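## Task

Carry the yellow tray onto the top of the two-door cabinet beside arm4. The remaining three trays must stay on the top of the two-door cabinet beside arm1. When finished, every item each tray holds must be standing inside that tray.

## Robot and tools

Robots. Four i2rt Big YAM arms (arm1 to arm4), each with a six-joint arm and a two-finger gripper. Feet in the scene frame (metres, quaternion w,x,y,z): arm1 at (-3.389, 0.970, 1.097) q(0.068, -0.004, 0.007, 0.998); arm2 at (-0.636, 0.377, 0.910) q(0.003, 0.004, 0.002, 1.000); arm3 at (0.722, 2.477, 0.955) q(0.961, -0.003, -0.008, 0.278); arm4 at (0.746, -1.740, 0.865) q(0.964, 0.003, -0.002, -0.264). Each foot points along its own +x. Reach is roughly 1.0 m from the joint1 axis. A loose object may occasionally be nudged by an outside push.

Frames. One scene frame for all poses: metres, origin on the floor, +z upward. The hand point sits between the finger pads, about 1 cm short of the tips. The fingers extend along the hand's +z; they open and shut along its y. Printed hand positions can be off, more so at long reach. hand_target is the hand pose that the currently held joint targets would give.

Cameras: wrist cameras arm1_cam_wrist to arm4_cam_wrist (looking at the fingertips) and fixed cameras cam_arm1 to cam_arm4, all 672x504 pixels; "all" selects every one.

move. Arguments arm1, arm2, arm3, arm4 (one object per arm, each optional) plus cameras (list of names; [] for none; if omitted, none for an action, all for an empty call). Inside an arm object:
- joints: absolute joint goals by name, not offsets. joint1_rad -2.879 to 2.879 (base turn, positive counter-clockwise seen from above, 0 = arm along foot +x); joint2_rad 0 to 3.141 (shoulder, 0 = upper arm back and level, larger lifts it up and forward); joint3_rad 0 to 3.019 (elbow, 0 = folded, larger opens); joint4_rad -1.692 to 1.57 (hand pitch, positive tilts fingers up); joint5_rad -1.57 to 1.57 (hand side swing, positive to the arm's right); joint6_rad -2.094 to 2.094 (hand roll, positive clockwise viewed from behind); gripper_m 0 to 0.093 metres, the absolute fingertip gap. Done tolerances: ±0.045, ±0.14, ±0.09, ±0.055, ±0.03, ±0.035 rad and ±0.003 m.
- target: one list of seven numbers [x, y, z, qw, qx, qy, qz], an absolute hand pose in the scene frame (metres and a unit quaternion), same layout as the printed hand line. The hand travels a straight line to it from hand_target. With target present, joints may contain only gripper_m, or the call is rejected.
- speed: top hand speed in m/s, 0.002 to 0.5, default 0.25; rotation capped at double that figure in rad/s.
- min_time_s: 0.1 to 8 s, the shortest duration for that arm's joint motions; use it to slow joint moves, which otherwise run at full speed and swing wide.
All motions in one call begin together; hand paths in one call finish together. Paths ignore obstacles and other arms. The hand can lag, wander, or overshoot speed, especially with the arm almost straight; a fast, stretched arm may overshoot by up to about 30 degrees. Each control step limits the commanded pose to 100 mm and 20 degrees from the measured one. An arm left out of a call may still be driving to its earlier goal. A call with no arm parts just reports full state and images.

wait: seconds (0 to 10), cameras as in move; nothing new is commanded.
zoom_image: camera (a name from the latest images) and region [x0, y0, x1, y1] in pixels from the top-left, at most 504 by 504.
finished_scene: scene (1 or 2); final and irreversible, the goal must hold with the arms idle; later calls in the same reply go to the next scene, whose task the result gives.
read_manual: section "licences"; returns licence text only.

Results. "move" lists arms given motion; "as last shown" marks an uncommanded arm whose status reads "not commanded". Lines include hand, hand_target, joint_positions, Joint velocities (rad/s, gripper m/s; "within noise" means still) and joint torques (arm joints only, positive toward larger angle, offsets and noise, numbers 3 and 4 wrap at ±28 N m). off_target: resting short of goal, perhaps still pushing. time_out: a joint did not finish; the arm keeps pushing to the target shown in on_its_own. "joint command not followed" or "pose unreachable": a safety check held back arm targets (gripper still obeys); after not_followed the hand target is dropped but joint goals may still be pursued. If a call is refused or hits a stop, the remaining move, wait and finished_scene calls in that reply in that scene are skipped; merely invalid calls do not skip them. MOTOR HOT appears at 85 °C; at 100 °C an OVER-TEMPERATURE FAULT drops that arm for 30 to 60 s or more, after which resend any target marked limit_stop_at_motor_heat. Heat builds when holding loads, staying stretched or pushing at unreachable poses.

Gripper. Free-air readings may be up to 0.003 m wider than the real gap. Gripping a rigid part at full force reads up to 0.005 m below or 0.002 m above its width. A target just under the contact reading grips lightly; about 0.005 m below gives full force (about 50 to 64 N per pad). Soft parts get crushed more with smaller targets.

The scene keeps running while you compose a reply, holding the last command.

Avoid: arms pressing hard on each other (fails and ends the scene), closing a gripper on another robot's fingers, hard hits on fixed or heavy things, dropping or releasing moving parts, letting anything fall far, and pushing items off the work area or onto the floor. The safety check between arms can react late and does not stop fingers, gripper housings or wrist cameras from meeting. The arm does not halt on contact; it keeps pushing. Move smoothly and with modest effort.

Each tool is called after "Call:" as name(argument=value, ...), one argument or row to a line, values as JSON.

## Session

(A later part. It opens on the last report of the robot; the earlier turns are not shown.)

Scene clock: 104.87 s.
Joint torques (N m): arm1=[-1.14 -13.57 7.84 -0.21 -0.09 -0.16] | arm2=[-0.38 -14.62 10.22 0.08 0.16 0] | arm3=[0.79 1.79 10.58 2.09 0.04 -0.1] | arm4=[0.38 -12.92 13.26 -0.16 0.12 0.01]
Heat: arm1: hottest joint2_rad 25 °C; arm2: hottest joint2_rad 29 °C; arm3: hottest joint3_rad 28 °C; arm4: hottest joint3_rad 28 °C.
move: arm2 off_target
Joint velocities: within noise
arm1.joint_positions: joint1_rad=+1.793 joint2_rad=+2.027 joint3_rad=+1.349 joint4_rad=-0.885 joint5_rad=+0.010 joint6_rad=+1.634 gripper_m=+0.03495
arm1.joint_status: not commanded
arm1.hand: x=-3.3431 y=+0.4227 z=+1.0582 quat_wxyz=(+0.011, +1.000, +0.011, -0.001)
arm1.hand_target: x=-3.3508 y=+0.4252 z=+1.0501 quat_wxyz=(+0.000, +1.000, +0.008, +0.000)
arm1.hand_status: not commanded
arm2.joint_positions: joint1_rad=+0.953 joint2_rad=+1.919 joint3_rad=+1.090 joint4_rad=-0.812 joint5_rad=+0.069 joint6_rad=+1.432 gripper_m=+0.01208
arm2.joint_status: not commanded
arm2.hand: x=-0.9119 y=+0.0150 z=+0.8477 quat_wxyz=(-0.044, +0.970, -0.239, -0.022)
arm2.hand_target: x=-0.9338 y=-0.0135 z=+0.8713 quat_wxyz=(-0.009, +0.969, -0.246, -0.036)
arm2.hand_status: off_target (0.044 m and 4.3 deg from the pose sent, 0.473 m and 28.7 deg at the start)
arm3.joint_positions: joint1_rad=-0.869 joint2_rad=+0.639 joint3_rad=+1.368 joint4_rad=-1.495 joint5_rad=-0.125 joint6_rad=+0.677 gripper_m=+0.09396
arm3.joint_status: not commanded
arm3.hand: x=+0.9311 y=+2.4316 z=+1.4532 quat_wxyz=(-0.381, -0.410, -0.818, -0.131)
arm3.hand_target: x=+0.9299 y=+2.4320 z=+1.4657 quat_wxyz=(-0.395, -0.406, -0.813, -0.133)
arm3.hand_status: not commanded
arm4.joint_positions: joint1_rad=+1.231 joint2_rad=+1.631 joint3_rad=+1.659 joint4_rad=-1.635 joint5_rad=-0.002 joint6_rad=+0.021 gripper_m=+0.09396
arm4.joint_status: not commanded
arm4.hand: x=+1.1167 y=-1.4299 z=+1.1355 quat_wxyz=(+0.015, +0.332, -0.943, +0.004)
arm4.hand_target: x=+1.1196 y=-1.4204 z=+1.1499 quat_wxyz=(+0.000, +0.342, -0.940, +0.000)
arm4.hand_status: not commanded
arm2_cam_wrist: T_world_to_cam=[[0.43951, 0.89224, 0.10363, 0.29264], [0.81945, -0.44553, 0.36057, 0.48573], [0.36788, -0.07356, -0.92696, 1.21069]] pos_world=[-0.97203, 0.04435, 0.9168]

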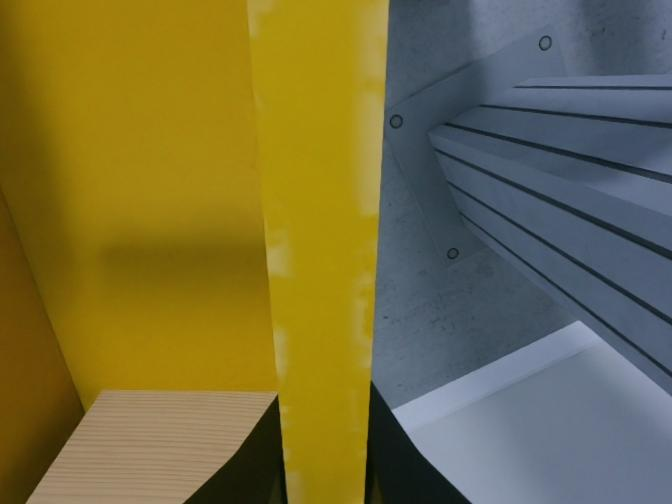

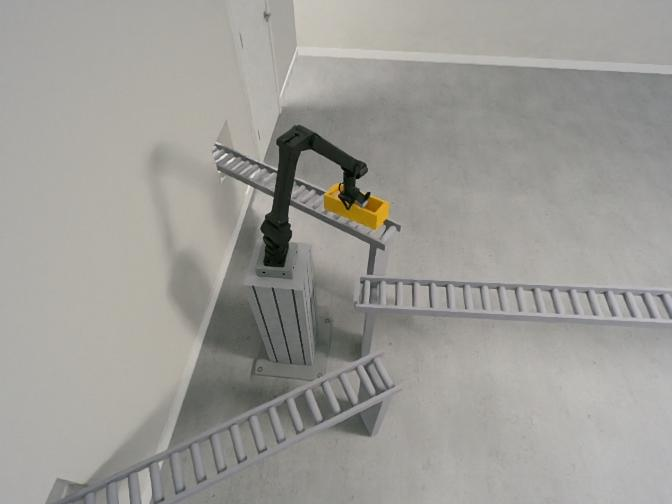

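Call:
move(
  arm2={"target":[-0.958,-0.060,0.825,0.020,0.961,-0.2714,-0.048],"speed":0.12},
  cameras=["arm2_cam_wrist","cam_arm2"],
)

Call:
zoom_image(
  camera="cam_arm2",
  region=[270, 140, 430, 270],
)

Scene clock: 108.80 s.
Joint torques (N m): arm1=[-1.14 -13.57 7.84 -0.23 -0.09 -0.16] | arm2=[0.38 -16.32 9.83 0.83 0.19 0.03] | arm3=[0.85 1.85 10.59 2.1 0.04 -0.12] | arm4=[0.38 -12.92 13.26 -0.17 0.12 0.01]
Heat: arm1: hottest joint2_rad 25 °C; arm2: hottest joint2_rad 29 °C; arm3: hottest joint3_rad 28 °C; arm4: hottest joint3_rad 28 °C.
move: arm2 off_target
Joint velocities: within noise
arm1, arm3, arm4: as last shown
arm2.joint_positions: joint1_rad=+0.958 joint2_rad=+2.070 joint3_rad=+1.191 joint4_rad=-0.724 joint5_rad=+0.071 joint6_rad=+1.498 gripper_m=+0.01208
arm2.joint_status: not commanded
arm2.hand: x=-0.9360 y=-0.0219 z=+0.8027 quat_wxyz=(-0.024, +0.962, -0.269, -0.031)
arm2.hand_target: x=-0.9565 y=-0.0582 z=+0.8273 quat_wxyz=(+0.020, +0.961, -0.271, -0.048)
arm2.hand_status: off_target (0.049 m and 5.4 deg from the pose sent, 0.091 m and 8.8 deg at the start)
arm2_cam_wrist: T_world_to_cam=[[0.49526, 0.86668, 0.05991, 0.42751], [0.80206, -0.48264, 0.3518, 0.49522], [0.33381, -0.12618, -0.93416, 1.14782]] pos_world=[-0.99208, 0.01333, 0.87241]

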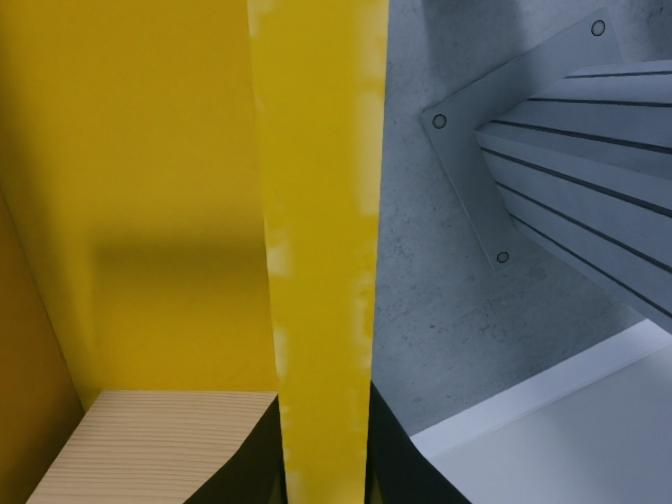

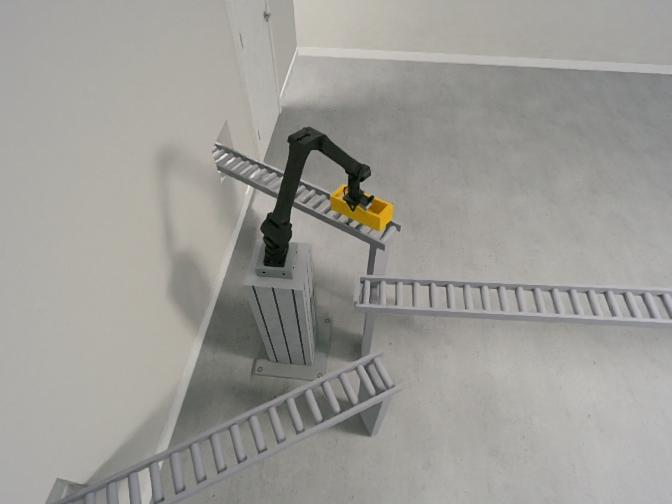

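Scaled by 3.150 from the camera's image (finer frame: 960x720).

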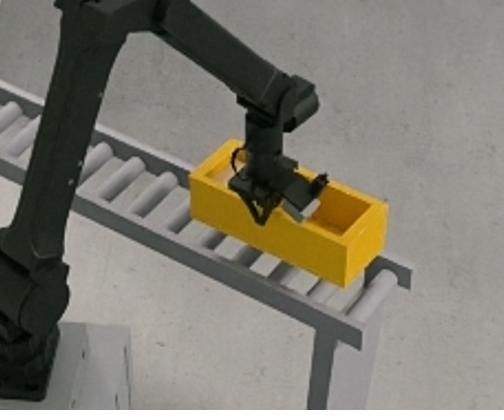

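Call:
move(
  arm2={"target":[-0.962,-0.068,0.770,0.022,0.959,-0.279,-0.048],"speed":0.1},
  cameras=["arm2_cam_wrist","cam_arm2"],
)

Call:
zoom_image(
  camera="cam_arm2",
  region=[310, 180, 410, 260],
)

Scene clock: 111.50 s.
Joint torques (N m): arm1=[-1.14 -13.63 7.84 -0.21 -0.09 -0.15] | arm2=[0.44 -17.26 8.69 0.84 0.16 0.01] | arm3=[0.85 1.9 10.56 2.1 0.04 -0.11] | arm4=[0.38 -12.92 13.26 -0.18 0.12 0.01]
Heat: arm1: hottest joint2_rad 25 °C; arm2: hottest joint2_rad 29 °C; arm3: hottest joint3_rad 28 °C; arm4: hottest joint3_rad 28 °C.
move: arm2 off_target
Joint velocities: within noise
arm1, arm3, arm4: as last shown
arm2.joint_positions: joint1_rad=+0.961 joint2_rad=+2.196 joint3_rad=+1.226 joint4_rad=-0.625 joint5_rad=+0.071 joint6_rad=+1.517 gripper_m=+0.01208
arm2.joint_status: not commanded
arm2.hand: x=-0.9408 y=-0.0306 z=+0.7486 quat_wxyz=(-0.021, +0.960, -0.277, -0.033)
arm2.hand_target: x=-0.9607 y=-0.0665 z=+0.7720 quat_wxyz=(+0.022, +0.959, -0.279, -0.048)
arm2.hand_status: off_target (0.048 m and 5.2 deg from the pose sent, 0.062 m and 5.8 deg at the start)
arm2_cam_wrist: T_world_to_cam=[[0.50932, 0.859, 0.0521, 0.45947], [0.79597, -0.49324, 0.35093, 0.50852], [0.32714, -0.13726, -0.93495, 1.09181]] pos_world=[-0.99596, 0.006, 0.8184]

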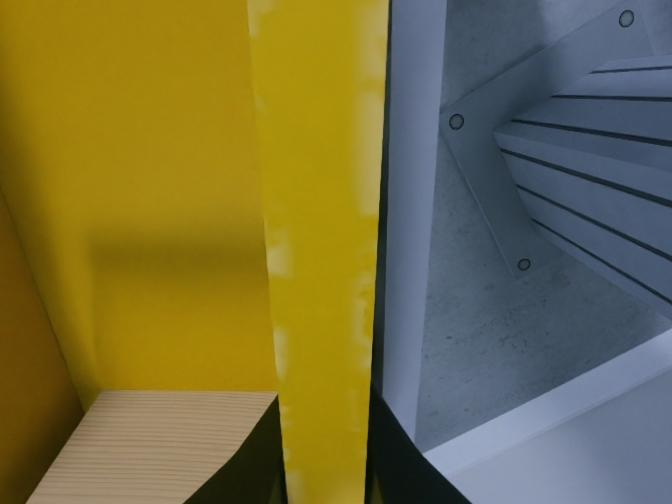

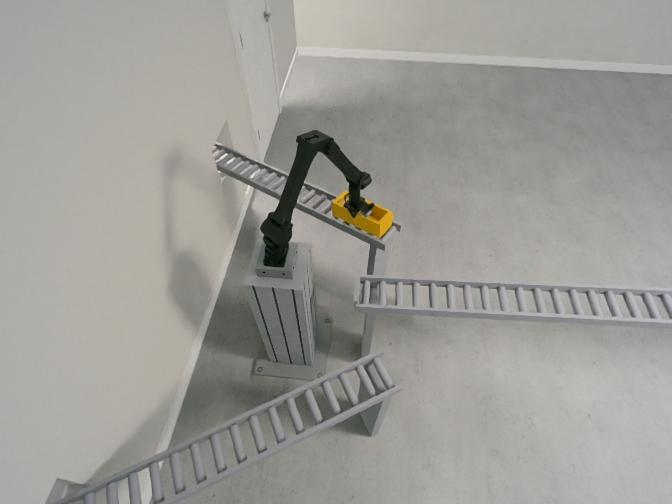

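Scaled by 5.040 from the camera's image (finer frame: 960x720).

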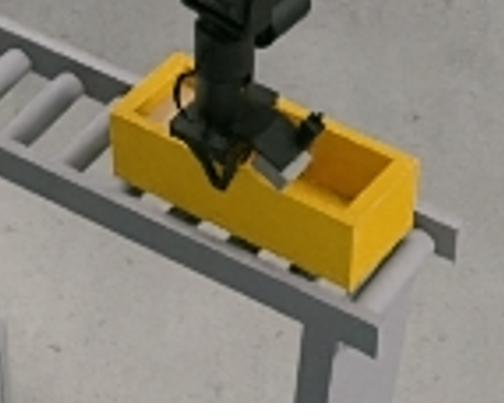

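Call:
move(
  arm2={"target":[-0.962,-0.070,0.735,0.022,0.959,-0.279,-0.048],"speed":0.08},
  cameras=["arm2_cam_wrist","cam_arm2"],
)

Call:
zoom_image(
  camera="cam_arm2",
  region=[310, 180, 410, 260],
)

Scene clock: 113.97 s.
Joint torques (N m): arm1=[-1.14 -13.63 7.84 -0.2 -0.09 -0.15] | arm2=[0.26 -15.03 8.75 1.37 0.21 0.11] | arm3=[0.91 1.9 10.52 2.07 0.04 -0.12] | arm4=[0.32 -12.92 13.24 -0.17 0.12 0.01]
Heat: arm1: hottest joint2_rad 25 °C; arm2: hottest joint2_rad 29 °C; arm3: hottest joint3_rad 28 °C; arm4: hottest joint3_rad 28 °C.
move: arm2 off_target
Joint velocities: within noise
arm1, arm3, arm4: as last shown
arm2.joint_positions: joint1_rad=+0.965 joint2_rad=+2.237 joint3_rad=+1.239 joint4_rad=-0.580 joint5_rad=+0.070 joint6_rad=+1.508 gripper_m=+0.01208
arm2.joint_status: not commanded
arm2.hand: x=-0.9429 y=-0.0373 z=+0.7313 quat_wxyz=(-0.012, +0.962, -0.271, -0.035)
arm2.hand_target: x=-0.9609 y=-0.0687 z=+0.7372 quat_wxyz=(+0.022, +0.959, -0.279, -0.048)
arm2.hand_status: off_target (0.038 m and 4.3 deg from the pose sent, 0.047 m and 5.2 deg at the start)
arm2_cam_wrist: T_world_to_cam=[[0.49879, 0.86604, 0.03445, 0.47053], [0.80524, -0.47774, 0.35121, 0.52209], [0.32061, -0.14744, -0.93566, 1.06944]] pos_world=[-0.99798, -0.00039, 0.80106]

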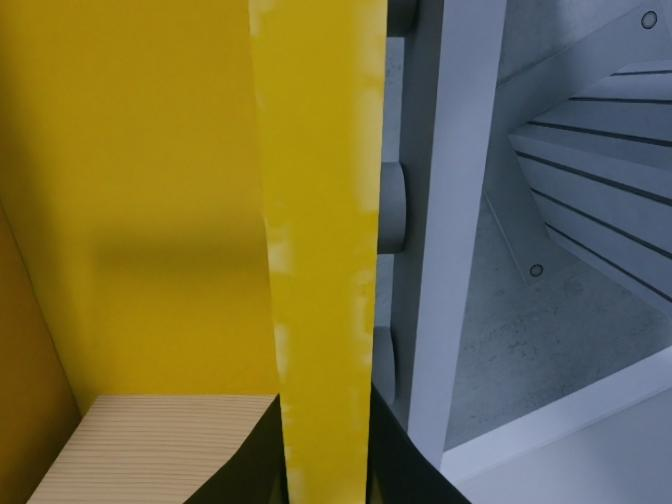

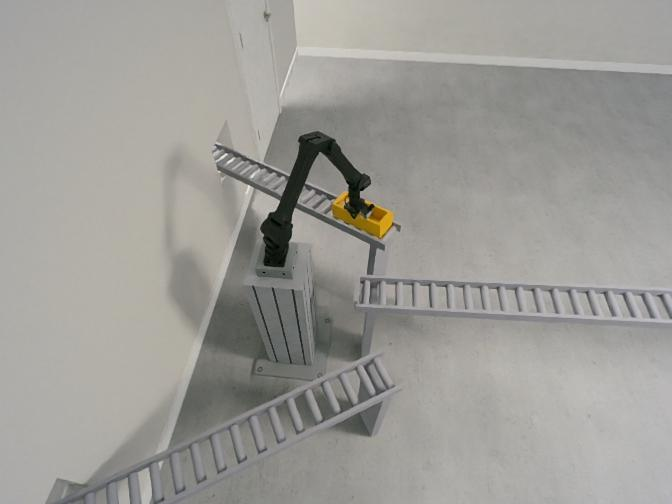

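Scaled by 5.040 from the camera's image (finer frame: 960x720).

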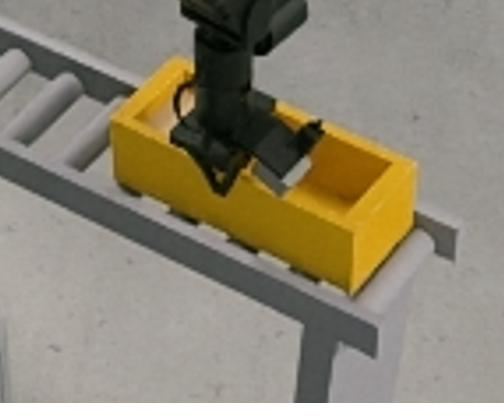

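Call:
move(
  arm2={"target":[-0.953,-0.052,0.778,0.022,0.959,-0.279,-0.048],"speed":0.12},
)

Call:
move(
  arm2={"target":[-0.953,-0.052,0.735,0.022,0.959,-0.279,-0.048],"speed":0.08},
  cameras=["arm2_cam_wrist","cam_arm2"],
)

Call:
zoom_image(
  camera="cam_arm2",
  region=[310, 180, 410, 260],
)

Scene clock: 115.60 s.
Joint torques (N m): arm1=[-1.14 -13.63 7.84 -0.21 -0.09 -0.15] | arm2=[-0.26 -19.72 5.01 0.4 0.14 0.03] | arm3=[0.91 1.9 10.56 2.13 0.03 -0.11] | arm4=[0.44 -12.92 13.26 -0.17 0.12 0.01]
Heat: arm1: hottest joint2_rad 25 °C; arm2: hottest joint2_rad 29 °C; arm3: hottest joint3_rad 28 °C; arm4: hottest joint3_rad 29 °C.
move: arm2 off_target
Joint velocities: within noise
arm1, arm3, arm4: as last shown
arm2.joint_positions: joint1_rad=+0.965 joint2_rad=+2.191 joint3_rad=+1.220 joint4_rad=-0.592 joint5_rad=+0.072 joint6_rad=+1.511 gripper_m=+0.01208
arm2.joint_status: not commanded
arm2.hand: x=-0.9430 y=-0.0368 z=+0.7498 quat_wxyz=(-0.006, +0.961, -0.273, -0.039)
arm2.hand_target: x=-0.9527 y=-0.0515 z=+0.7775 quat_wxyz=(+0.022, +0.959, -0.279, -0.048)
arm2.hand_status: off_target (0.034 m and 3.5 deg from the pose sent, 0.050 m and 4.3 deg at the start)
pictures: none

Scene clock: 116.63 s.
Joint torques (N m): arm1=[-1.14 -13.63 7.84 -0.23 -0.09 -0.15] | arm2=[-0.21 -16.26 5.71 1.4 0.19 0.08] | arm3=[0.85 1.79 10.59 2.09 0.04 -0.12] | arm4=[0.38 -12.92 13.26 -0.17 0.12 0.01]
Heat: arm1: hottest joint2_rad 25 °C; arm2: hottest joint2_rad 29 °C; arm3: hottest joint3_rad 28 °C; arm4: hottest joint3_rad 29 °C.
move: arm2 off_target
Joint velocities: within noise
arm1, arm3, arm4: as last shown
arm2.joint_positions: joint1_rad=+0.965 joint2_rad=+2.232 joint3_rad=+1.218 joint4_rad=-0.541 joint5_rad=+0.071 joint6_rad=+1.507 gripper_m=+0.01208
arm2.joint_status: not commanded
arm2.hand: x=-0.9426 y=-0.0365 z=+0.7296 quat_wxyz=(-0.001, +0.962, -0.271, -0.039)
arm2.hand_target: x=-0.9529 y=-0.0518 z=+0.7357 quat_wxyz=(+0.022, +0.959, -0.279, -0.048)
arm2.hand_status: off_target (0.019 m and 3.0 deg from the pose sent, 0.023 m and 3.5 deg at the start)
arm2_cam_wrist: T_world_to_cam=[[0.49806, 0.86706, 0.01182, 0.48557], [0.81074, -0.47045, 0.3484, 0.5303], [0.30764, -0.16394, -0.93727, 1.05616]] pos_world=[-0.99669, 0.0016, 0.79942]

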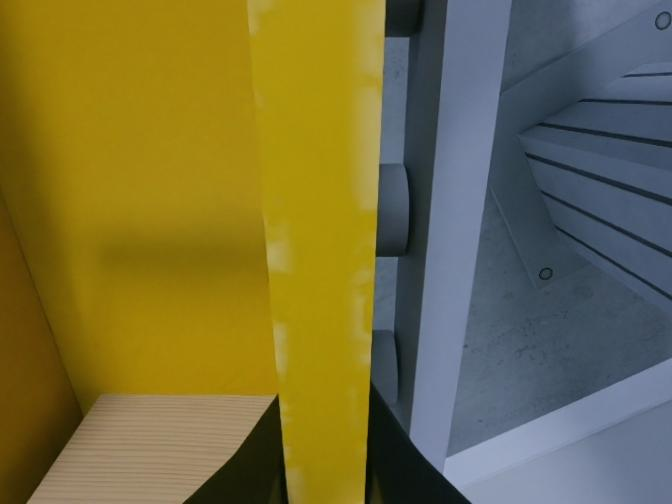

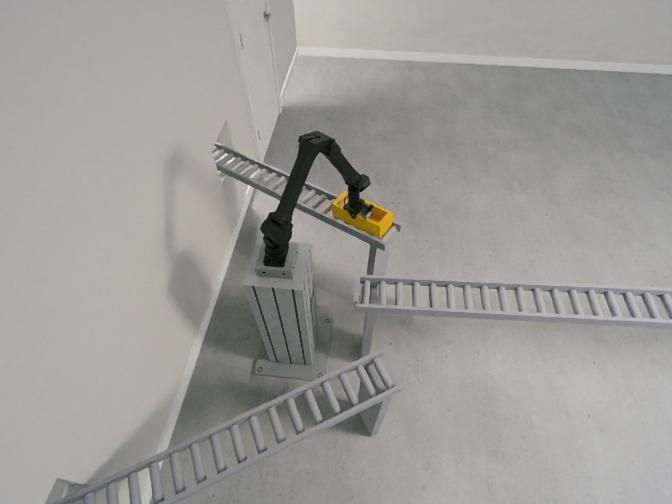

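Scaled by 5.040 from the camera's image (finer frame: 960x720).

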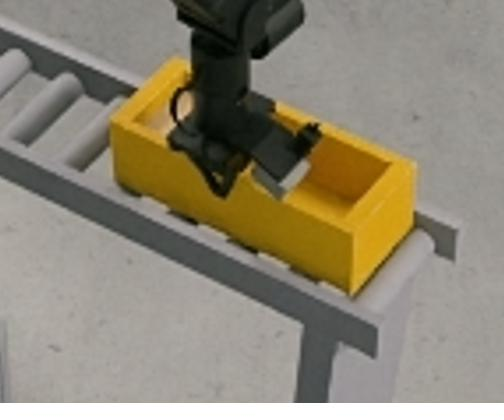

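Call:
move(
  arm2={"joints":{"gripper_m":0.035}},
)

Call:
move(
  arm2={"target":[-0.94,-0.03,0.9,0,0.962,-0.2714,0],"speed":0.3},
  cameras=["arm2_cam_wrist","cam_arm2","cam_arm4"],
)

Scene clock: 117.97 s.
Joint torques (N m): arm1=[-1.2 -13.63 7.84 -0.21 -0.09 -0.16] | arm2=[-0.21 -16.26 5.75 0.84 0.18 0] | arm3=[0.85 1.96 10.56 2.11 0.04 -0.12] | arm4=[0.38 -12.92 13.26 -0.17 0.12 0.01]
Heat: arm1: hottest joint2_rad 25 °C; arm2: hottest joint2_rad 29 °C; arm3: hottest joint3_rad 28 °C; arm4: hottest joint3_rad 29 °C.
move: arm2 done
Joint velocities: within noise
arm1, arm3, arm4: as last shown
arm2.joint_positions: joint1_rad=+0.965 joint2_rad=+2.232 joint3_rad=+1.218 joint4_rad=-0.524 joint5_rad=+0.071 joint6_rad=+1.514 gripper_m=+0.03488
arm2.joint_status: all done
arm2.hand: x=-0.9450 y=-0.0399 z=+0.7298 quat_wxyz=(+0.007, +0.961, -0.275, -0.042)
arm2.hand_target: x=-0.9529 y=-0.0518 z=+0.7357 quat_wxyz=(+0.022, +0.959, -0.279, -0.048)
arm2.hand_status: not commanded
pictures: none

Scene clock: 119.43 s.
Joint torques (N m): arm1=[-1.2 -13.63 7.84 -0.21 -0.09 -0.15] | arm2=[-0.79 -14.56 7.98 0.03 -0.01 -0.19] | arm3=[0.97 1.9 10.56 2.13 0.03 -0.11] | arm4=[0.38 -12.92 13.26 -0.17 0.12 0.01]
Heat: arm1: hottest joint2_rad 25 °C; arm2: hottest joint2_rad 29 °C; arm3: hottest joint3_rad 28 °C; arm4: hottest joint3_rad 29 °C.
move: arm2 off_target
Joint velocities: within noise
arm1, arm3, arm4: as last shown
arm2.joint_positions: joint1_rad=+0.941 joint2_rad=+1.898 joint3_rad=+1.218 joint4_rad=-0.913 joint5_rad=+0.000 joint6_rad=+1.488 gripper_m=+0.03495
arm2.joint_status: not commanded
arm2.hand: x=-0.9325 y=-0.0243 z=+0.8926 quat_wxyz=(-0.008, +0.962, -0.273, +0.001)
arm2.hand_target: x=-0.9400 y=-0.0299 z=+0.9001 quat_wxyz=(+0.000, +0.962, -0.272, +0.000)
arm2.hand_status: off_target (0.012 m and 0.9 deg from the pose sent, 0.171 m and 4.9 deg at the start)
arm2_cam_wrist: T_world_to_cam=[[0.49935, 0.8653, 0.04356, 0.44087], [0.77785, -0.4699, 0.4173, 0.3789], [0.38156, -0.1745, -0.90772, 1.25002]] pos_world=[-0.99184, 0.01469, 0.95735]

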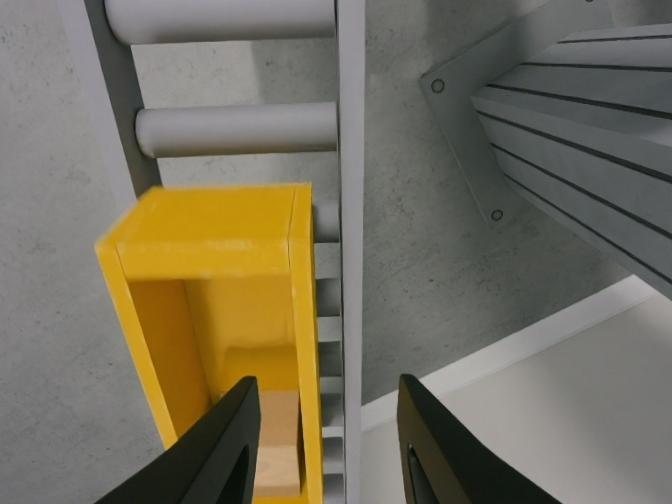

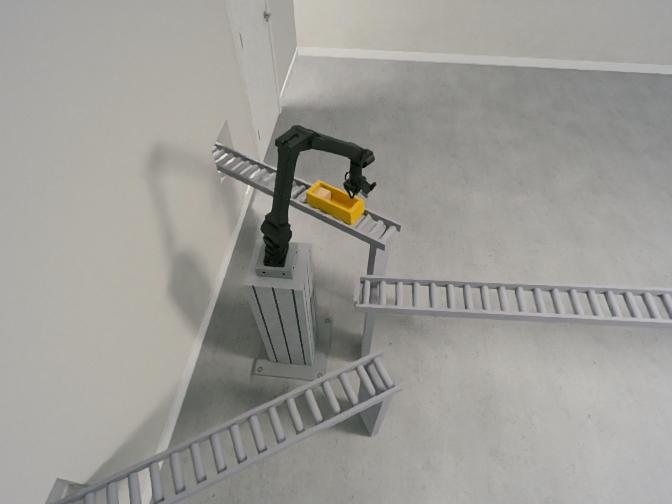

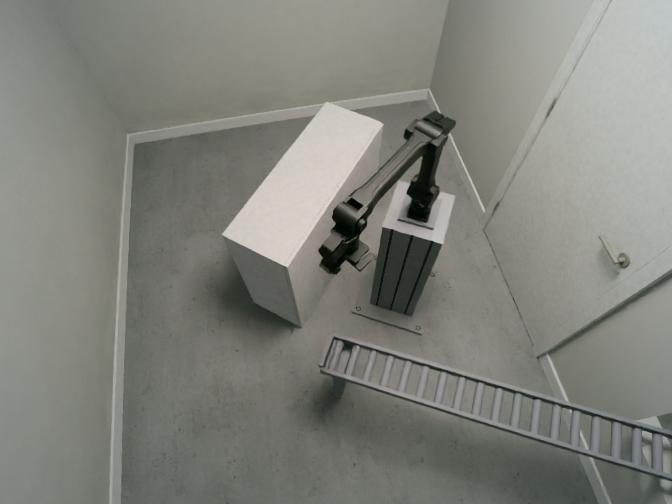

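Call:
move(
  arm4={"target":[1.074,-1.292,0.78,0,0.9666,-0.2563,0],"speed":0.4,"joints":{"gripper_m":0.06}},
  cameras=["arm4_cam_wrist","cam_arm4"],
)

Scene clock: 127.57 s.
Joint torques (N m): arm1=[-1.14 -13.63 7.84 -0.21 -0.09 -0.15] | arm2=[-0.79 -14.56 7.91 0.02 -0.01 -0.19] | arm3=[0.79 1.96 10.59 2.1 0.04 -0.11] | arm4=[0.32 -15.91 8.55 0.54 -0.11 0.01]
Heat: arm1: hottest joint2_rad 25 °C; arm2: hottest joint2_rad 29 °C; arm3: hottest joint3_rad 28 °C; arm4: hottest joint3_rad 29 °C.
move: arm4 off_target
Joint velocities: within noise
arm1.joint_positions: joint1_rad=+1.793 joint2_rad=+2.027 joint3_rad=+1.349 joint4_rad=-0.885 joint5_rad=+0.010 joint6_rad=+1.634 gripper_m=+0.03495
arm1.joint_status: not commanded
arm1.hand: x=-3.3431 y=+0.4227 z=+1.0582 quat_wxyz=(+0.011, +1.000, +0.011, -0.001)
arm1.hand_target: x=-3.3508 y=+0.4252 z=+1.0501 quat_wxyz=(+0.000, +1.000, +0.008, +0.000)
arm1.hand_status: not commanded
arm2: as last shown
arm3.joint_positions: joint1_rad=-0.869 joint2_rad=+0.639 joint3_rad=+1.368 joint4_rad=-1.495 joint5_rad=-0.125 joint6_rad=+0.677 gripper_m=+0.09396
arm3.joint_status: not commanded
arm3.hand: x=+0.9311 y=+2.4316 z=+1.4532 quat_wxyz=(-0.381, -0.410, -0.818, -0.131)
arm3.hand_target: x=+0.9299 y=+2.4320 z=+1.4657 quat_wxyz=(-0.395, -0.406, -0.813, -0.133)
arm3.hand_status: not commanded
arm4.joint_positions: joint1_rad=+1.462 joint2_rad=+2.102 joint3_rad=+1.348 joint4_rad=-0.838 joint5_rad=+0.001 joint6_rad=-1.674 gripper_m=+0.06009
arm4.joint_status: all done
arm4.hand: x=+1.0737 y=-1.3036 z=+0.7817 quat_wxyz=(+0.007, +0.964, -0.267, -0.002)
arm4.hand_target: x=+1.0738 y=-1.2921 z=+0.7802 quat_wxyz=(+0.000, +0.967, -0.256, +0.000)
arm4.hand_status: off_target (0.012 m and 1.6 deg from the pose sent, 0.384 m and 111.6 deg at the start)
arm4_cam_wrist: T_world_to_cam=[[0.50771, 0.86149, -0.0084, 0.58276], [0.78641, -0.45944, 0.41288, -1.72661], [0.35184, -0.21623, -0.91075, 0.14294]] pos_world=[1.01166, -1.26441, 0.84796]

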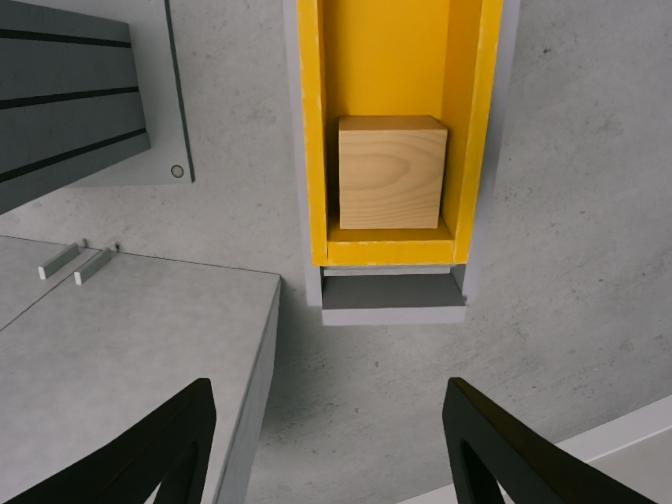

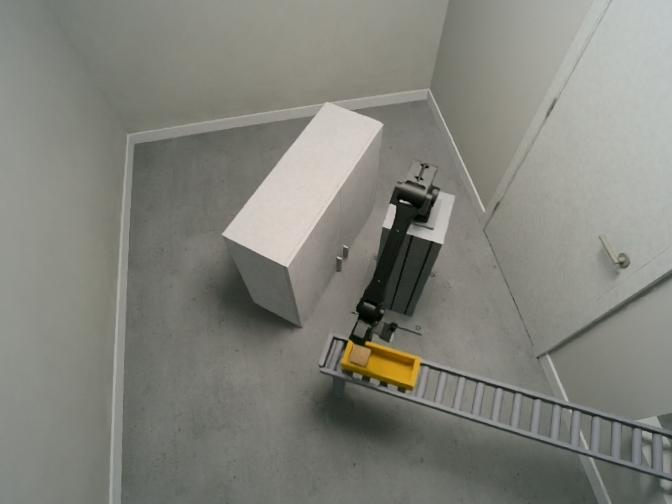

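Call:
move(
  arm4={"target":[1.010,-1.272,0.69,-0.0098,0.966,-0.2575,-0.0361],"speed":0.25},
  cameras=["arm4_cam_wrist","cam_arm4"],
)

Call:
zoom_image(
  camera="cam_arm4",
  region=[300, 300, 440, 410],
)

Scene clock: 130.63 s.
Joint torques (N m): arm1=[-1.14 -13.63 7.83 -0.21 -0.09 -0.16] | arm2=[-0.85 -14.56 7.91 0.02 -0.02 -0.19] | arm3=[0.79 2.02 10.58 2.13 0.03 -0.11] | arm4=[-0.73 -16.32 6.53 0.54 -0.17 0.22]
Heat: arm1: hottest joint2_rad 25 °C; arm2: hottest joint2_rad 29 °C; arm3: hottest joint3_rad 28 °C; arm4: hottest joint3_rad 29 °C.
move: arm4 done
Joint velocities: within noise
arm1, arm2, arm3: as last shown
arm4.joint_positions: joint1_rad=+1.563 joint2_rad=+2.251 joint3_rad=+1.300 joint4_rad=-0.638 joint5_rad=-0.075 joint6_rad=-1.598 gripper_m=+0.06009
arm4.joint_status: not commanded
arm4.hand: x=+1.0093 y=-1.2784 z=+0.6920 quat_wxyz=(-0.004, +0.966, -0.255, -0.037)
arm4.hand_target: x=+1.0099 y=-1.2721 z=+0.6901 quat_wxyz=(-0.010, +0.966, -0.257, -0.036)
arm4.hand_status: done (0.007 m and 0.7 deg from the pose sent, 0.116 m and 4.5 deg at the start)
arm4_cam_wrist: T_world_to_cam=[[0.48574, 0.8741, -0.0028, 0.62736], [0.82098, -0.45511, 0.34477, -1.60959], [0.30009, -0.16977, -0.93868, 0.22034]] pos_world=[0.95059, -1.24352, 0.76353]

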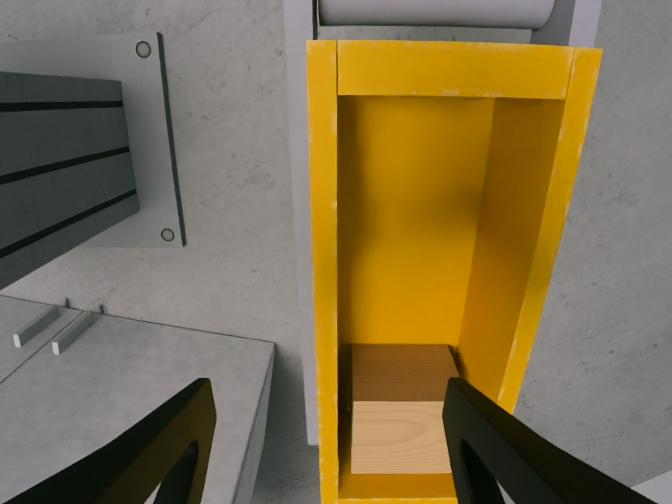

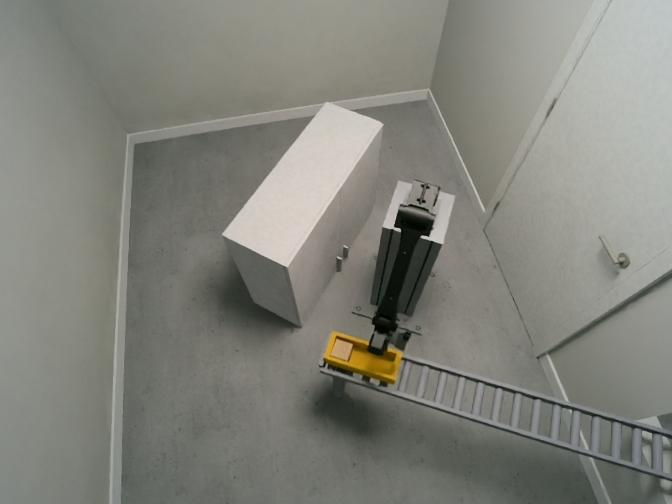

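Scaled by 3.600 from the camera's image (finer frame: 960x720).

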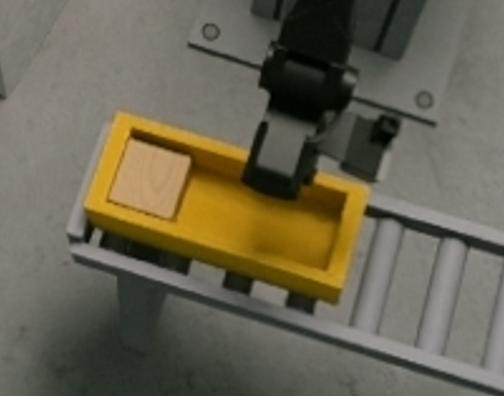

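Call:
move(
  arm4={"target":[1.058,-1.305,0.65,-0.0098,0.966,-0.2575,-0.0361],"speed":0.2},
  cameras=["arm4_cam_wrist"],
)

Scene clock: 132.83 s.
Joint torques (N m): arm1=[-1.14 -13.63 7.84 -0.21 -0.09 -0.15] | arm2=[-0.85 -14.56 7.91 0.03 -0.02 -0.19] | arm3=[0.79 1.85 10.56 2.11 0.04 -0.12] | arm4=[-0.97 -16.15 7.15 0.51 -0.12 0.02]
Heat: arm1: hottest joint2_rad 25 °C; arm2: hottest joint2_rad 29 °C; arm3: hottest joint3_rad 28 °C; arm4: hottest joint3_rad 29 °C.
move: arm4 off_target
Joint velocities: within noise
arm1, arm2, arm3: as last shown
arm4.joint_positions: joint1_rad=+1.459 joint2_rad=+2.331 joint3_rad=+1.308 joint4_rad=-0.581 joint5_rad=-0.074 joint6_rad=-1.686 gripper_m=+0.06009
arm4.joint_status: not commanded
arm4.hand: x=+1.0514 y=-1.3142 z=+0.6530 quat_wxyz=(-0.001, +0.964, -0.263, -0.039)
arm4.hand_target: x=+1.0579 y=-1.3052 z=+0.6502 quat_wxyz=(-0.010, +0.966, -0.257, -0.036)
arm4.hand_status: off_target (0.012 m and 1.3 deg from the pose sent, 0.070 m and 0.7 deg at the start)
arm4_cam_wrist: T_world_to_cam=[[0.50019, 0.86584, -0.01126, 0.6176], [0.81552, -0.46667, 0.34226, -1.65476], [0.29109, -0.18038, -0.93954, 0.16105]] pos_world=[0.99369, -1.27792, 0.72463]

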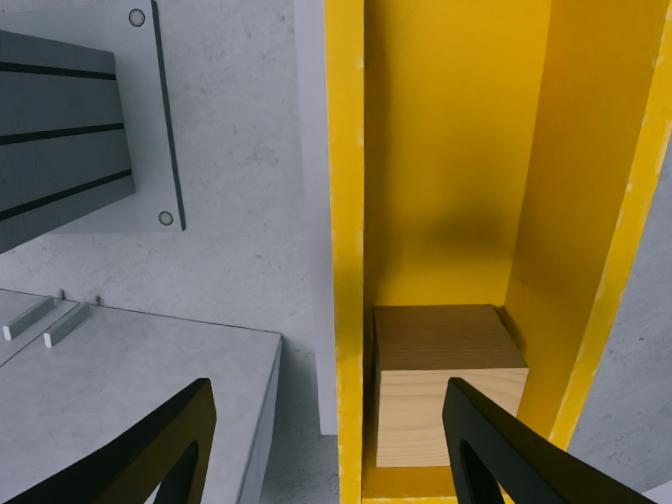

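Call:
move(
  arm4={"target":[1.055,-1.299,0.576,-0.0098,0.966,-0.2575,-0.0361],"speed":0.1},
  cameras=["arm4_cam_wrist"],
)

Scene clock: 135.13 s.
Joint torques (N m): arm1=[-1.14 -13.63 7.83 -0.23 -0.09 -0.16] | arm2=[-0.79 -14.51 7.91 0.03 -0.02 -0.19] | arm3=[0.91 1.9 10.58 2.15 0.04 -0.11] | arm4=[0.32 -16.56 6.24 0.54 -0.13 0.12]
Heat: arm1: hottest joint2_rad 25 °C; arm2: hottest joint2_rad 29 °C; arm3: hottest joint3_rad 28 °C; arm4: hottest joint3_rad 29 °C.
move: arm4 off_target
Joint velocities: within noise
arm1, arm2, arm3: as last shown
arm4.joint_positions: joint1_rad=+1.459 joint2_rad=+2.498 joint3_rad=+1.389 joint4_rad=-0.488 joint5_rad=-0.074 joint6_rad=-1.686 gripper_m=+0.06009
arm4.joint_status: not commanded
arm4.hand: x=+1.0557 y=-1.3087 z=+0.5825 quat_wxyz=(-0.004, +0.964, -0.262, -0.038)
arm4.hand_target: x=+1.0548 y=-1.2992 z=+0.5762 quat_wxyz=(-0.010, +0.966, -0.257, -0.036)
arm4.hand_status: off_target (0.012 m and 0.9 deg from the pose sent, 0.079 m and 1.3 deg at the start)
arm4_cam_wrist: T_world_to_cam=[[0.49994, 0.86605, -0.00408, 0.60622], [0.81418, -0.46838, 0.34314, -1.63291], [0.29526, -0.17487, -0.93928, 0.09725]] pos_world=[0.99769, -1.27283, 0.65413]

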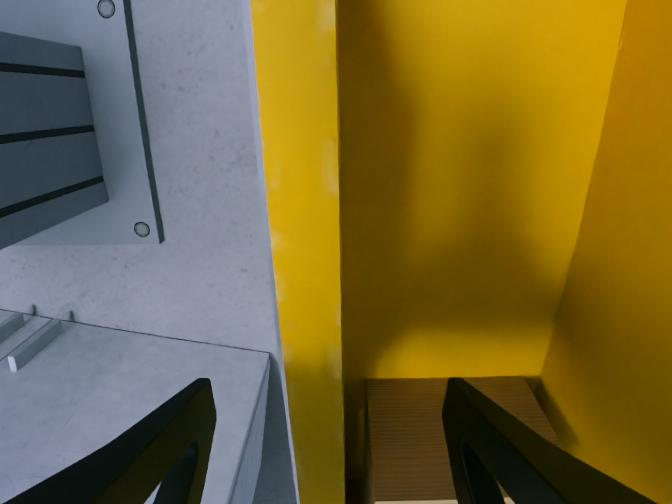

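Call:
move(
  arm4={"target":[1.050,-1.297,0.553,-0.0098,0.966,-0.2575,-0.0361],"speed":0.08},
)

Call:
move(
  arm4={"joints":{"gripper_m":0.005}},
)

Call:
move(
  arm4={"target":[1.050,-1.297,0.66,-0.0098,0.966,-0.2575,-0.0361],"speed":0.1},
  cameras=["arm4_cam_wrist","cam_arm4"],
)

Call:
zoom_image(
  camera="cam_arm4",
  region=[300, 280, 440, 410],
)

Scene clock: 137.07 s.
Joint torques (N m): arm1=[-1.2 -13.63 7.84 -0.21 -0.09 -0.15] | arm2=[-0.85 -14.56 7.91 0.03 -0.01 -0.19] | arm3=[0.85 1.96 10.61 2.09 0.04 -0.11] | arm4=[0.73 -16.62 5.93 0.55 -0.15 0.21]
Heat: arm1: hottest joint2_rad 25 °C; arm2: hottest joint2_rad 29 °C; arm3: hottest joint3_rad 28 °C; arm4: hottest joint3_rad 29 °C.
move: arm4 off_target
Joint velocities: within noise
arm1, arm2, arm3: as last shown
arm4.joint_positions: joint1_rad=+1.465 joint2_rad=+2.550 joint3_rad=+1.414 joint4_rad=-0.459 joint5_rad=-0.074 joint6_rad=-1.684 gripper_m=+0.06009
arm4.joint_status: not commanded
arm4.hand: x=+1.0533 y=-1.3072 z=+0.5599 quat_wxyz=(-0.005, +0.965, -0.261, -0.037)
arm4.hand_target: x=+1.0499 y=-1.2971 z=+0.5534 quat_wxyz=(-0.010, +0.966, -0.257, -0.036)
arm4.hand_status: off_target (0.013 m and 0.7 deg from the pose sent, 0.032 m and 0.9 deg at the start)
pictures: none

Scene clock: 137.83 s.
Joint torques (N m): arm1=[-1.14 -13.63 7.83 -0.21 -0.09 -0.16] | arm2=[-0.79 -14.56 7.91 0.02 -0.01 -0.19] | arm3=[0.91 1.9 10.59 2.07 0.03 -0.11] | arm4=[0.32 -16.73 5.83 0.46 -0.07 0.18]
Heat: arm1: hottest joint2_rad 25 °C; arm2: hottest joint2_rad 29 °C; arm3: hottest joint3_rad 28 °C; arm4: hottest joint3_rad 29 °C.
move: arm4 off_target
Joint velocities: within noise
arm1, arm2, arm3: as last shown
arm4.joint_positions: joint1_rad=+1.469 joint2_rad=+2.550 joint3_rad=+1.415 joint4_rad=-0.457 joint5_rad=-0.076 joint6_rad=-1.684 gripper_m=+0.01113
arm4.joint_status: gripper_m off_target (ended at +0.01115, target +0.00500)
arm4.hand: x=+1.0518 y=-1.3050 z=+0.5599 quat_wxyz=(-0.006, +0.965, -0.259, -0.038)
arm4.hand_target: x=+1.0497 y=-1.2973 z=+0.5532 quat_wxyz=(-0.010, +0.966, -0.257, -0.036)
arm4.hand_status: not commanded
pictures: none

Scene clock: 139.70 s.
Joint torques (N m): arm1=[-1.14 -13.63 7.86 -0.21 -0.09 -0.15] | arm2=[-0.79 -14.56 7.91 0.02 -0.01 -0.19] | arm3=[0.62 1.9 10.55 2.11 0.04 -0.11] | arm4=[0.26 -19.72 5.35 -0.09 0.04 0.2]
Heat: arm1: hottest joint2_rad 25 °C; arm2: hottest joint2_rad 29 °C; arm3: hottest joint3_rad 28 °C; arm4: hottest joint3_rad 28 °C.
move: arm4 off_target
Joint velocities: within noise
arm1, arm2, arm3: as last shown
arm4.joint_positions: joint1_rad=+1.470 joint2_rad=+2.360 joint3_rad=+1.326 joint4_rad=-0.585 joint5_rad=-0.079 joint6_rad=-1.685 gripper_m=+0.01113
arm4.joint_status: not commanded
arm4.hand: x=+1.0459 y=-1.3112 z=+0.6419 quat_wxyz=(+0.005, +0.965, -0.259, -0.044)
arm4.hand_target: x=+1.0498 y=-1.2971 z=+0.6598 quat_wxyz=(-0.010, +0.966, -0.257, -0.036)
arm4.hand_status: off_target (0.023 m and 2.0 deg from the pose sent, 0.100 m and 0.5 deg at the start)
arm4_cam_wrist: T_world_to_cam=[[0.49217, 0.87012, -0.0256, 0.64086], [0.82402, -0.45621, 0.33596, -1.63625], [0.28065, -0.18644, -0.94153, 0.15708]] pos_world=[0.9888, -1.27481, 0.71402]

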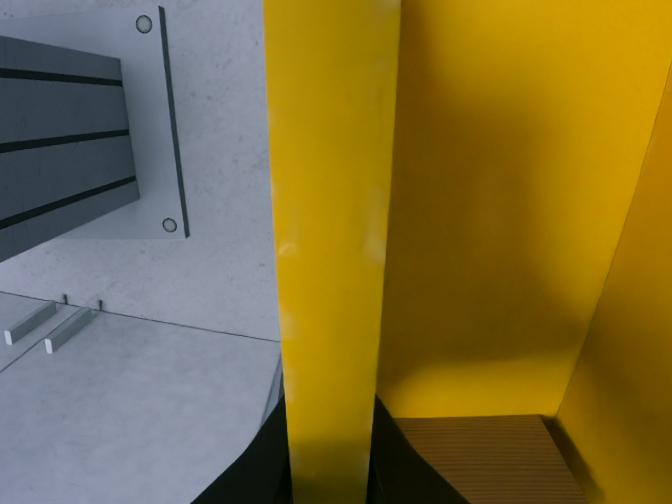

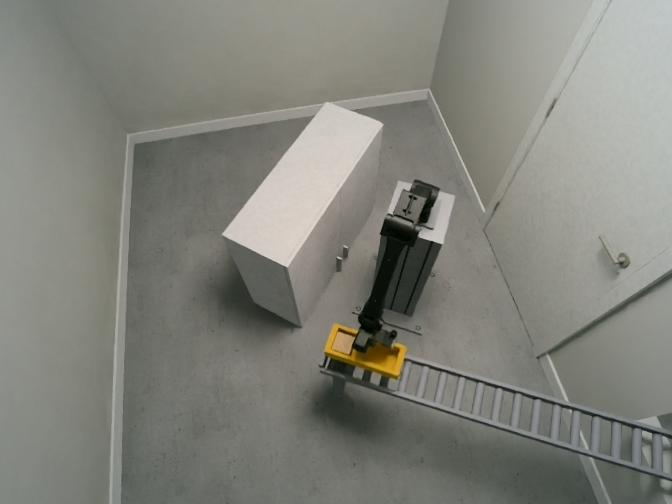

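Scaled by 3.600 from the camera's image (finer frame: 960x720).

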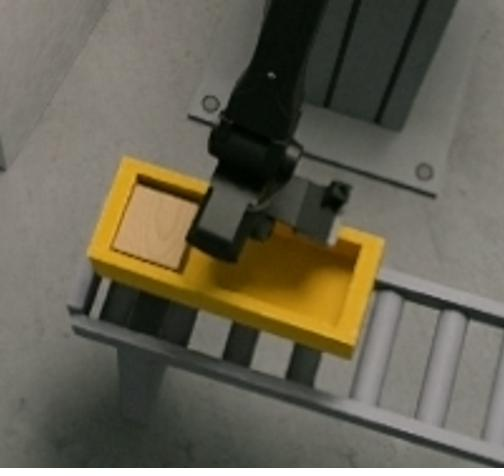

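Call:
move(
  arm4={"target":[1.06,-1.30,1.04,0,0.9666,-0.2563,0],"speed":0.25},
)

Call:
move(
  arm4={"target":[1.20,-1.68,1.06,0,0.777,-0.629,0],"speed":0.25},
)

Call:
move(
  arm4={"target":[1.055,-2.03,1.02,0,0.4305,-0.9026,0],"speed":0.25},
  cameras=["arm4_cam_wrist","cam_arm4"],
)

Call:
zoom_image(
  camera="cam_arm4",
  region=[200, 90, 400, 290],
)

Scene clock: 143.20 s.
Joint torques (N m): arm1=[-1.14 -13.57 7.84 -0.21 -0.09 -0.15] | arm2=[-0.79 -14.56 7.91 0.02 -0.01 -0.19] | arm3=[0.91 1.96 10.58 2.11 0.04 -0.11] | arm4=[0.67 -16.09 14.74 -0.23 0.21 0.2]
Heat: arm1: hottest joint2_rad 25 °C; arm2: hottest joint2_rad 29 °C; arm3: hottest joint3_rad 29 °C; arm4: hottest joint3_rad 29 °C.
move: arm4 off_target
Joint velocities: within noise
arm1, arm3: as last shown
arm2.joint_positions: joint1_rad=+0.941 joint2_rad=+1.898 joint3_rad=+1.218 joint4_rad=-0.913 joint5_rad=+0.000 joint6_rad=+1.488 gripper_m=+0.03495
arm2.joint_status: not commanded
arm2.hand: x=-0.9325 y=-0.0243 z=+0.8926 quat_wxyz=(-0.008, +0.962, -0.273, +0.001)
arm2.hand_target: x=-0.9400 y=-0.0299 z=+0.9001 quat_wxyz=(+0.000, +0.962, -0.272, +0.000)
arm2.hand_status: not commanded
arm4.joint_positions: joint1_rad=+1.470 joint2_rad=+1.790 joint3_rad=+1.532 joint4_rad=-1.393 joint5_rad=-0.009 joint6_rad=-1.682 gripper_m=+0.01113
arm4.joint_status: not commanded
arm4.hand: x=+1.0530 y=-1.3215 z=+1.0092 quat_wxyz=(+0.033, +0.965, -0.259, -0.017)
arm4.hand_target: x=+1.0587 y=-1.3016 z=+1.0404 quat_wxyz=(-0.001, +0.967, -0.256, +0.000)
arm4.hand_status: off_target (0.038 m and 4.3 deg from the pose sent, 0.398 m and 5.1 deg at the start)
pictures: none

Scene clock: 145.63 s.
Joint torques (N m): arm1=[-1.14 -13.63 7.84 -0.2 -0.09 -0.16] | arm2=[-0.79 -14.62 7.9 0.03 -0.01 -0.19] | arm3=[0.85 1.85 10.58 2.11 0.05 -0.11] | arm4=[-1.32 -12.22 14.63 -0.18 0.09 0.02]
Heat: arm1: hottest joint2_rad 25 °C; arm2: hottest joint2_rad 29 °C; arm3: hottest joint3_rad 29 °C; arm4: hottest joint3_rad 29 °C.
move: arm4 off_target
Joint velocities: within noise
arm1.joint_positions: joint1_rad=+1.793 joint2_rad=+2.027 joint3_rad=+1.349 joint4_rad=-0.885 joint5_rad=+0.010 joint6_rad=+1.634 gripper_m=+0.03495
arm1.joint_status: not commanded
arm1.hand: x=-3.3431 y=+0.4227 z=+1.0582 quat_wxyz=(+0.011, +1.000, +0.011, -0.001)
arm1.hand_target: x=-3.3508 y=+0.4252 z=+1.0501 quat_wxyz=(+0.000, +1.000, +0.008, +0.000)
arm1.hand_status: not commanded
arm2: as last shown
arm3.joint_positions: joint1_rad=-0.869 joint2_rad=+0.639 joint3_rad=+1.368 joint4_rad=-1.495 joint5_rad=-0.125 joint6_rad=+0.677 gripper_m=+0.09396
arm3.joint_status: not commanded
arm3.hand: x=+0.9311 y=+2.4316 z=+1.4532 quat_wxyz=(-0.381, -0.410, -0.818, -0.131)
arm3.hand_target: x=+0.9299 y=+2.4320 z=+1.4657 quat_wxyz=(-0.395, -0.406, -0.813, -0.133)
arm3.hand_status: not commanded
arm4.joint_positions: joint1_rad=+0.671 joint2_rad=+1.560 joint3_rad=+1.307 joint4_rad=-1.387 joint5_rad=+0.001 joint6_rad=-1.637 gripper_m=+0.01113
arm4.joint_status: not commanded
arm4.hand: x=+1.1794 y=-1.6815 z=+1.0344 quat_wxyz=(+0.022, +0.775, -0.632, -0.023)
arm4.hand_target: x=+1.1985 y=-1.6802 z=+1.0602 quat_wxyz=(+0.000, +0.777, -0.629, +0.000)
arm4.hand_status: off_target (0.033 m and 3.7 deg from the pose sent, 0.391 m and 48.1 deg at the start)
pictures: none

Scene clock: 148.13 s.
Joint torques (N m): arm1=[-1.2 -13.57 7.84 -0.21 -0.09 -0.15] | arm2=[-0.79 -14.56 7.91 0.02 -0.01 -0.18] | arm3=[0.91 1.9 10.58 2.11 0.03 -0.11] | arm4=[-1.08 -11.34 14.19 0.49 0.08 0.02]
Heat: arm1: hottest joint2_rad 25 °C; arm2: hottest joint2_rad 29 °C; arm3: hottest joint3_rad 29 °C; arm4: hottest joint3_rad 29 °C.
move: arm4 off_target
Joint velocities: within noise
arm1, arm2, arm3: as last shown
arm4.joint_positions: joint1_rad=-0.207 joint2_rad=+1.497 joint3_rad=+1.128 joint4_rad=-1.289 joint5_rad=+0.003 joint6_rad=-1.629 gripper_m=+0.01113
arm4.joint_status: not commanded
arm4.hand: x=+1.0366 y=-2.0088 z=+0.9939 quat_wxyz=(+0.015, +0.429, -0.902, -0.041)
arm4.hand_target: x=+1.0536 y=-2.0286 z=+1.0207 quat_wxyz=(+0.000, +0.430, -0.903, +0.000)
arm4.hand_status: off_target (0.038 m and 5.0 deg from the pose sent, 0.370 m and 50.7 deg at the start)
arm4_cam_wrist: T_world_to_cam=[[0.77875, -0.62233, -0.07905, -1.98055], [-0.5458, -0.73426, 0.4037, -1.27101], [-0.30928, -0.27123, -0.91147, 0.77236]] pos_world=[1.08752, -1.95632, 1.06052]

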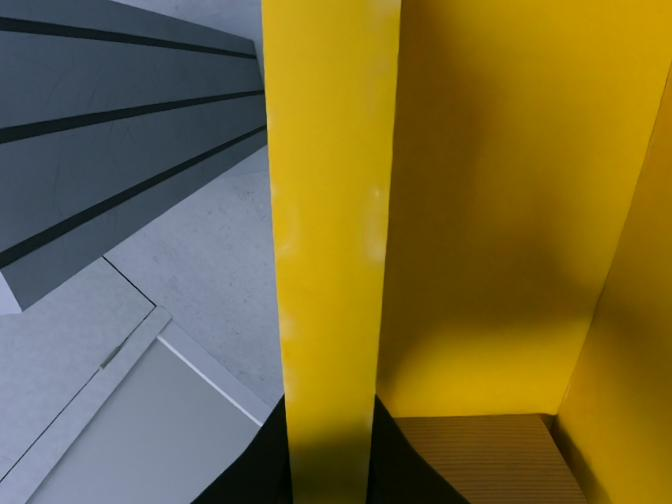

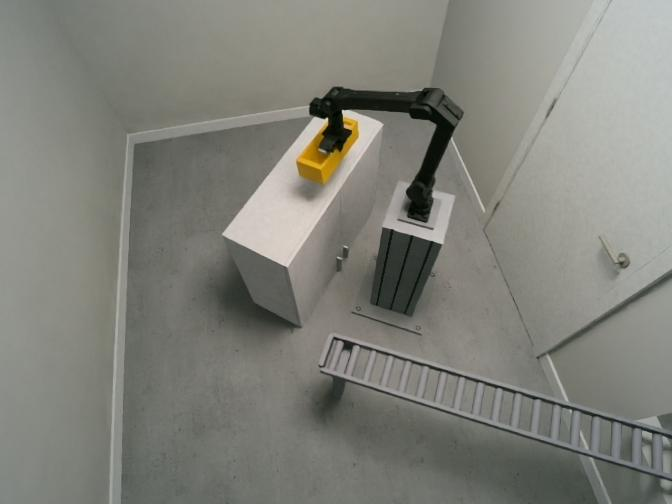

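Scaled by 2.520 from the camera's image (finer frame: 960x720).

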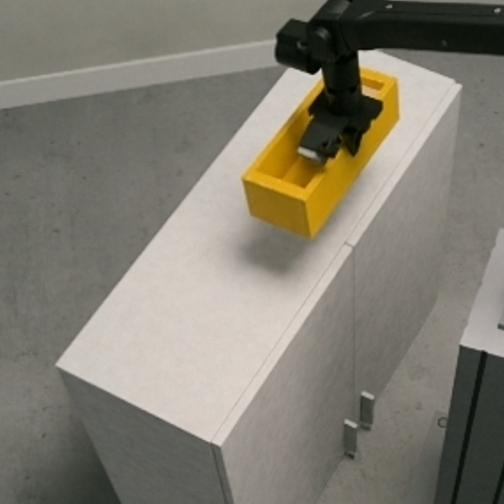

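Call:
move(
  arm4={"target":[1.092,-2.06,0.955,-0.013,0.4305,-0.9026,0.037],"speed":0.15},
  cameras=["cam_arm4"],
)

Call:
zoom_image(
  camera="cam_arm4",
  region=[270, 80, 400, 210],
)

Scene clock: 150.47 s.
Joint torques (N m): arm1=[-1.14 -13.63 7.83 -0.21 -0.09 -0.16] | arm2=[-0.85 -14.62 7.91 0.03 -0.02 -0.19] | arm3=[0.73 2.02 10.61 2.11 0.03 -0.12] | arm4=[-0.38 -13.22 11.52 0.88 0.21 0.1]
Heat: arm1: hottest joint2_rad 25 °C; arm2: hottest joint2_rad 29 °C; arm3: hottest joint3_rad 29 °C; arm4: hottest joint3_rad 29 °C.
move: arm4 off_target
Joint velocities: within noise
arm1, arm2, arm3: as last shown
arm4.joint_positions: joint1_rad=-0.207 joint2_rad=+1.635 joint3_rad=+1.128 joint4_rad=-1.053 joint5_rad=+0.003 joint6_rad=-1.630 gripper_m=+0.01113
arm4.joint_status: not commanded
arm4.hand: x=+1.0767 y=-2.0451 z=+0.9358 quat_wxyz=(-0.003, +0.430, -0.903, +0.004)
arm4.hand_target: x=+1.0913 y=-2.0592 z=+0.9555 quat_wxyz=(-0.013, +0.430, -0.902, +0.037)
arm4.hand_status: off_target (0.029 m and 3.9 deg from the pose sent, 0.085 m and 9.5 deg at the start)

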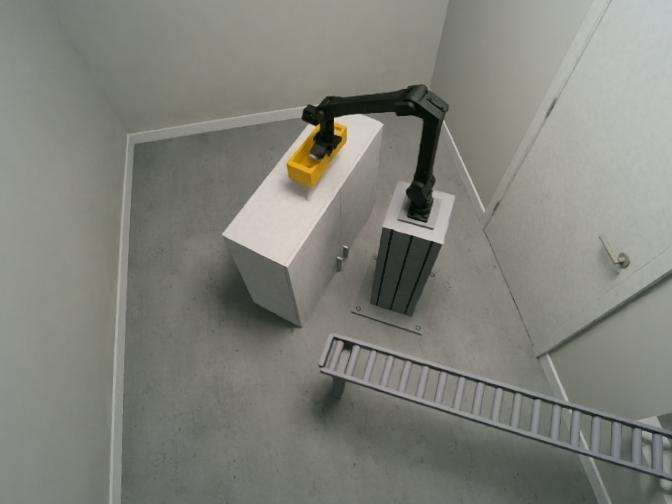

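Scaled by 3.877 from the camera's image (finer frame: 960x720).

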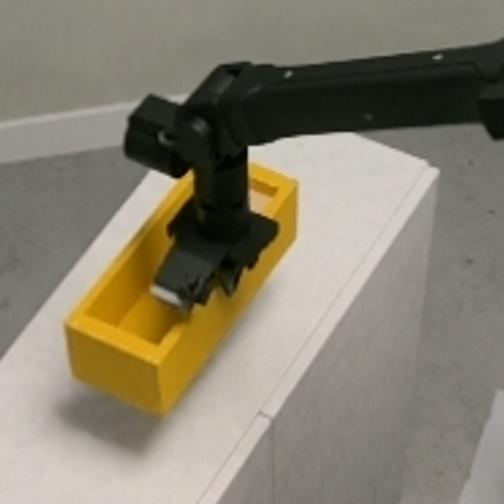

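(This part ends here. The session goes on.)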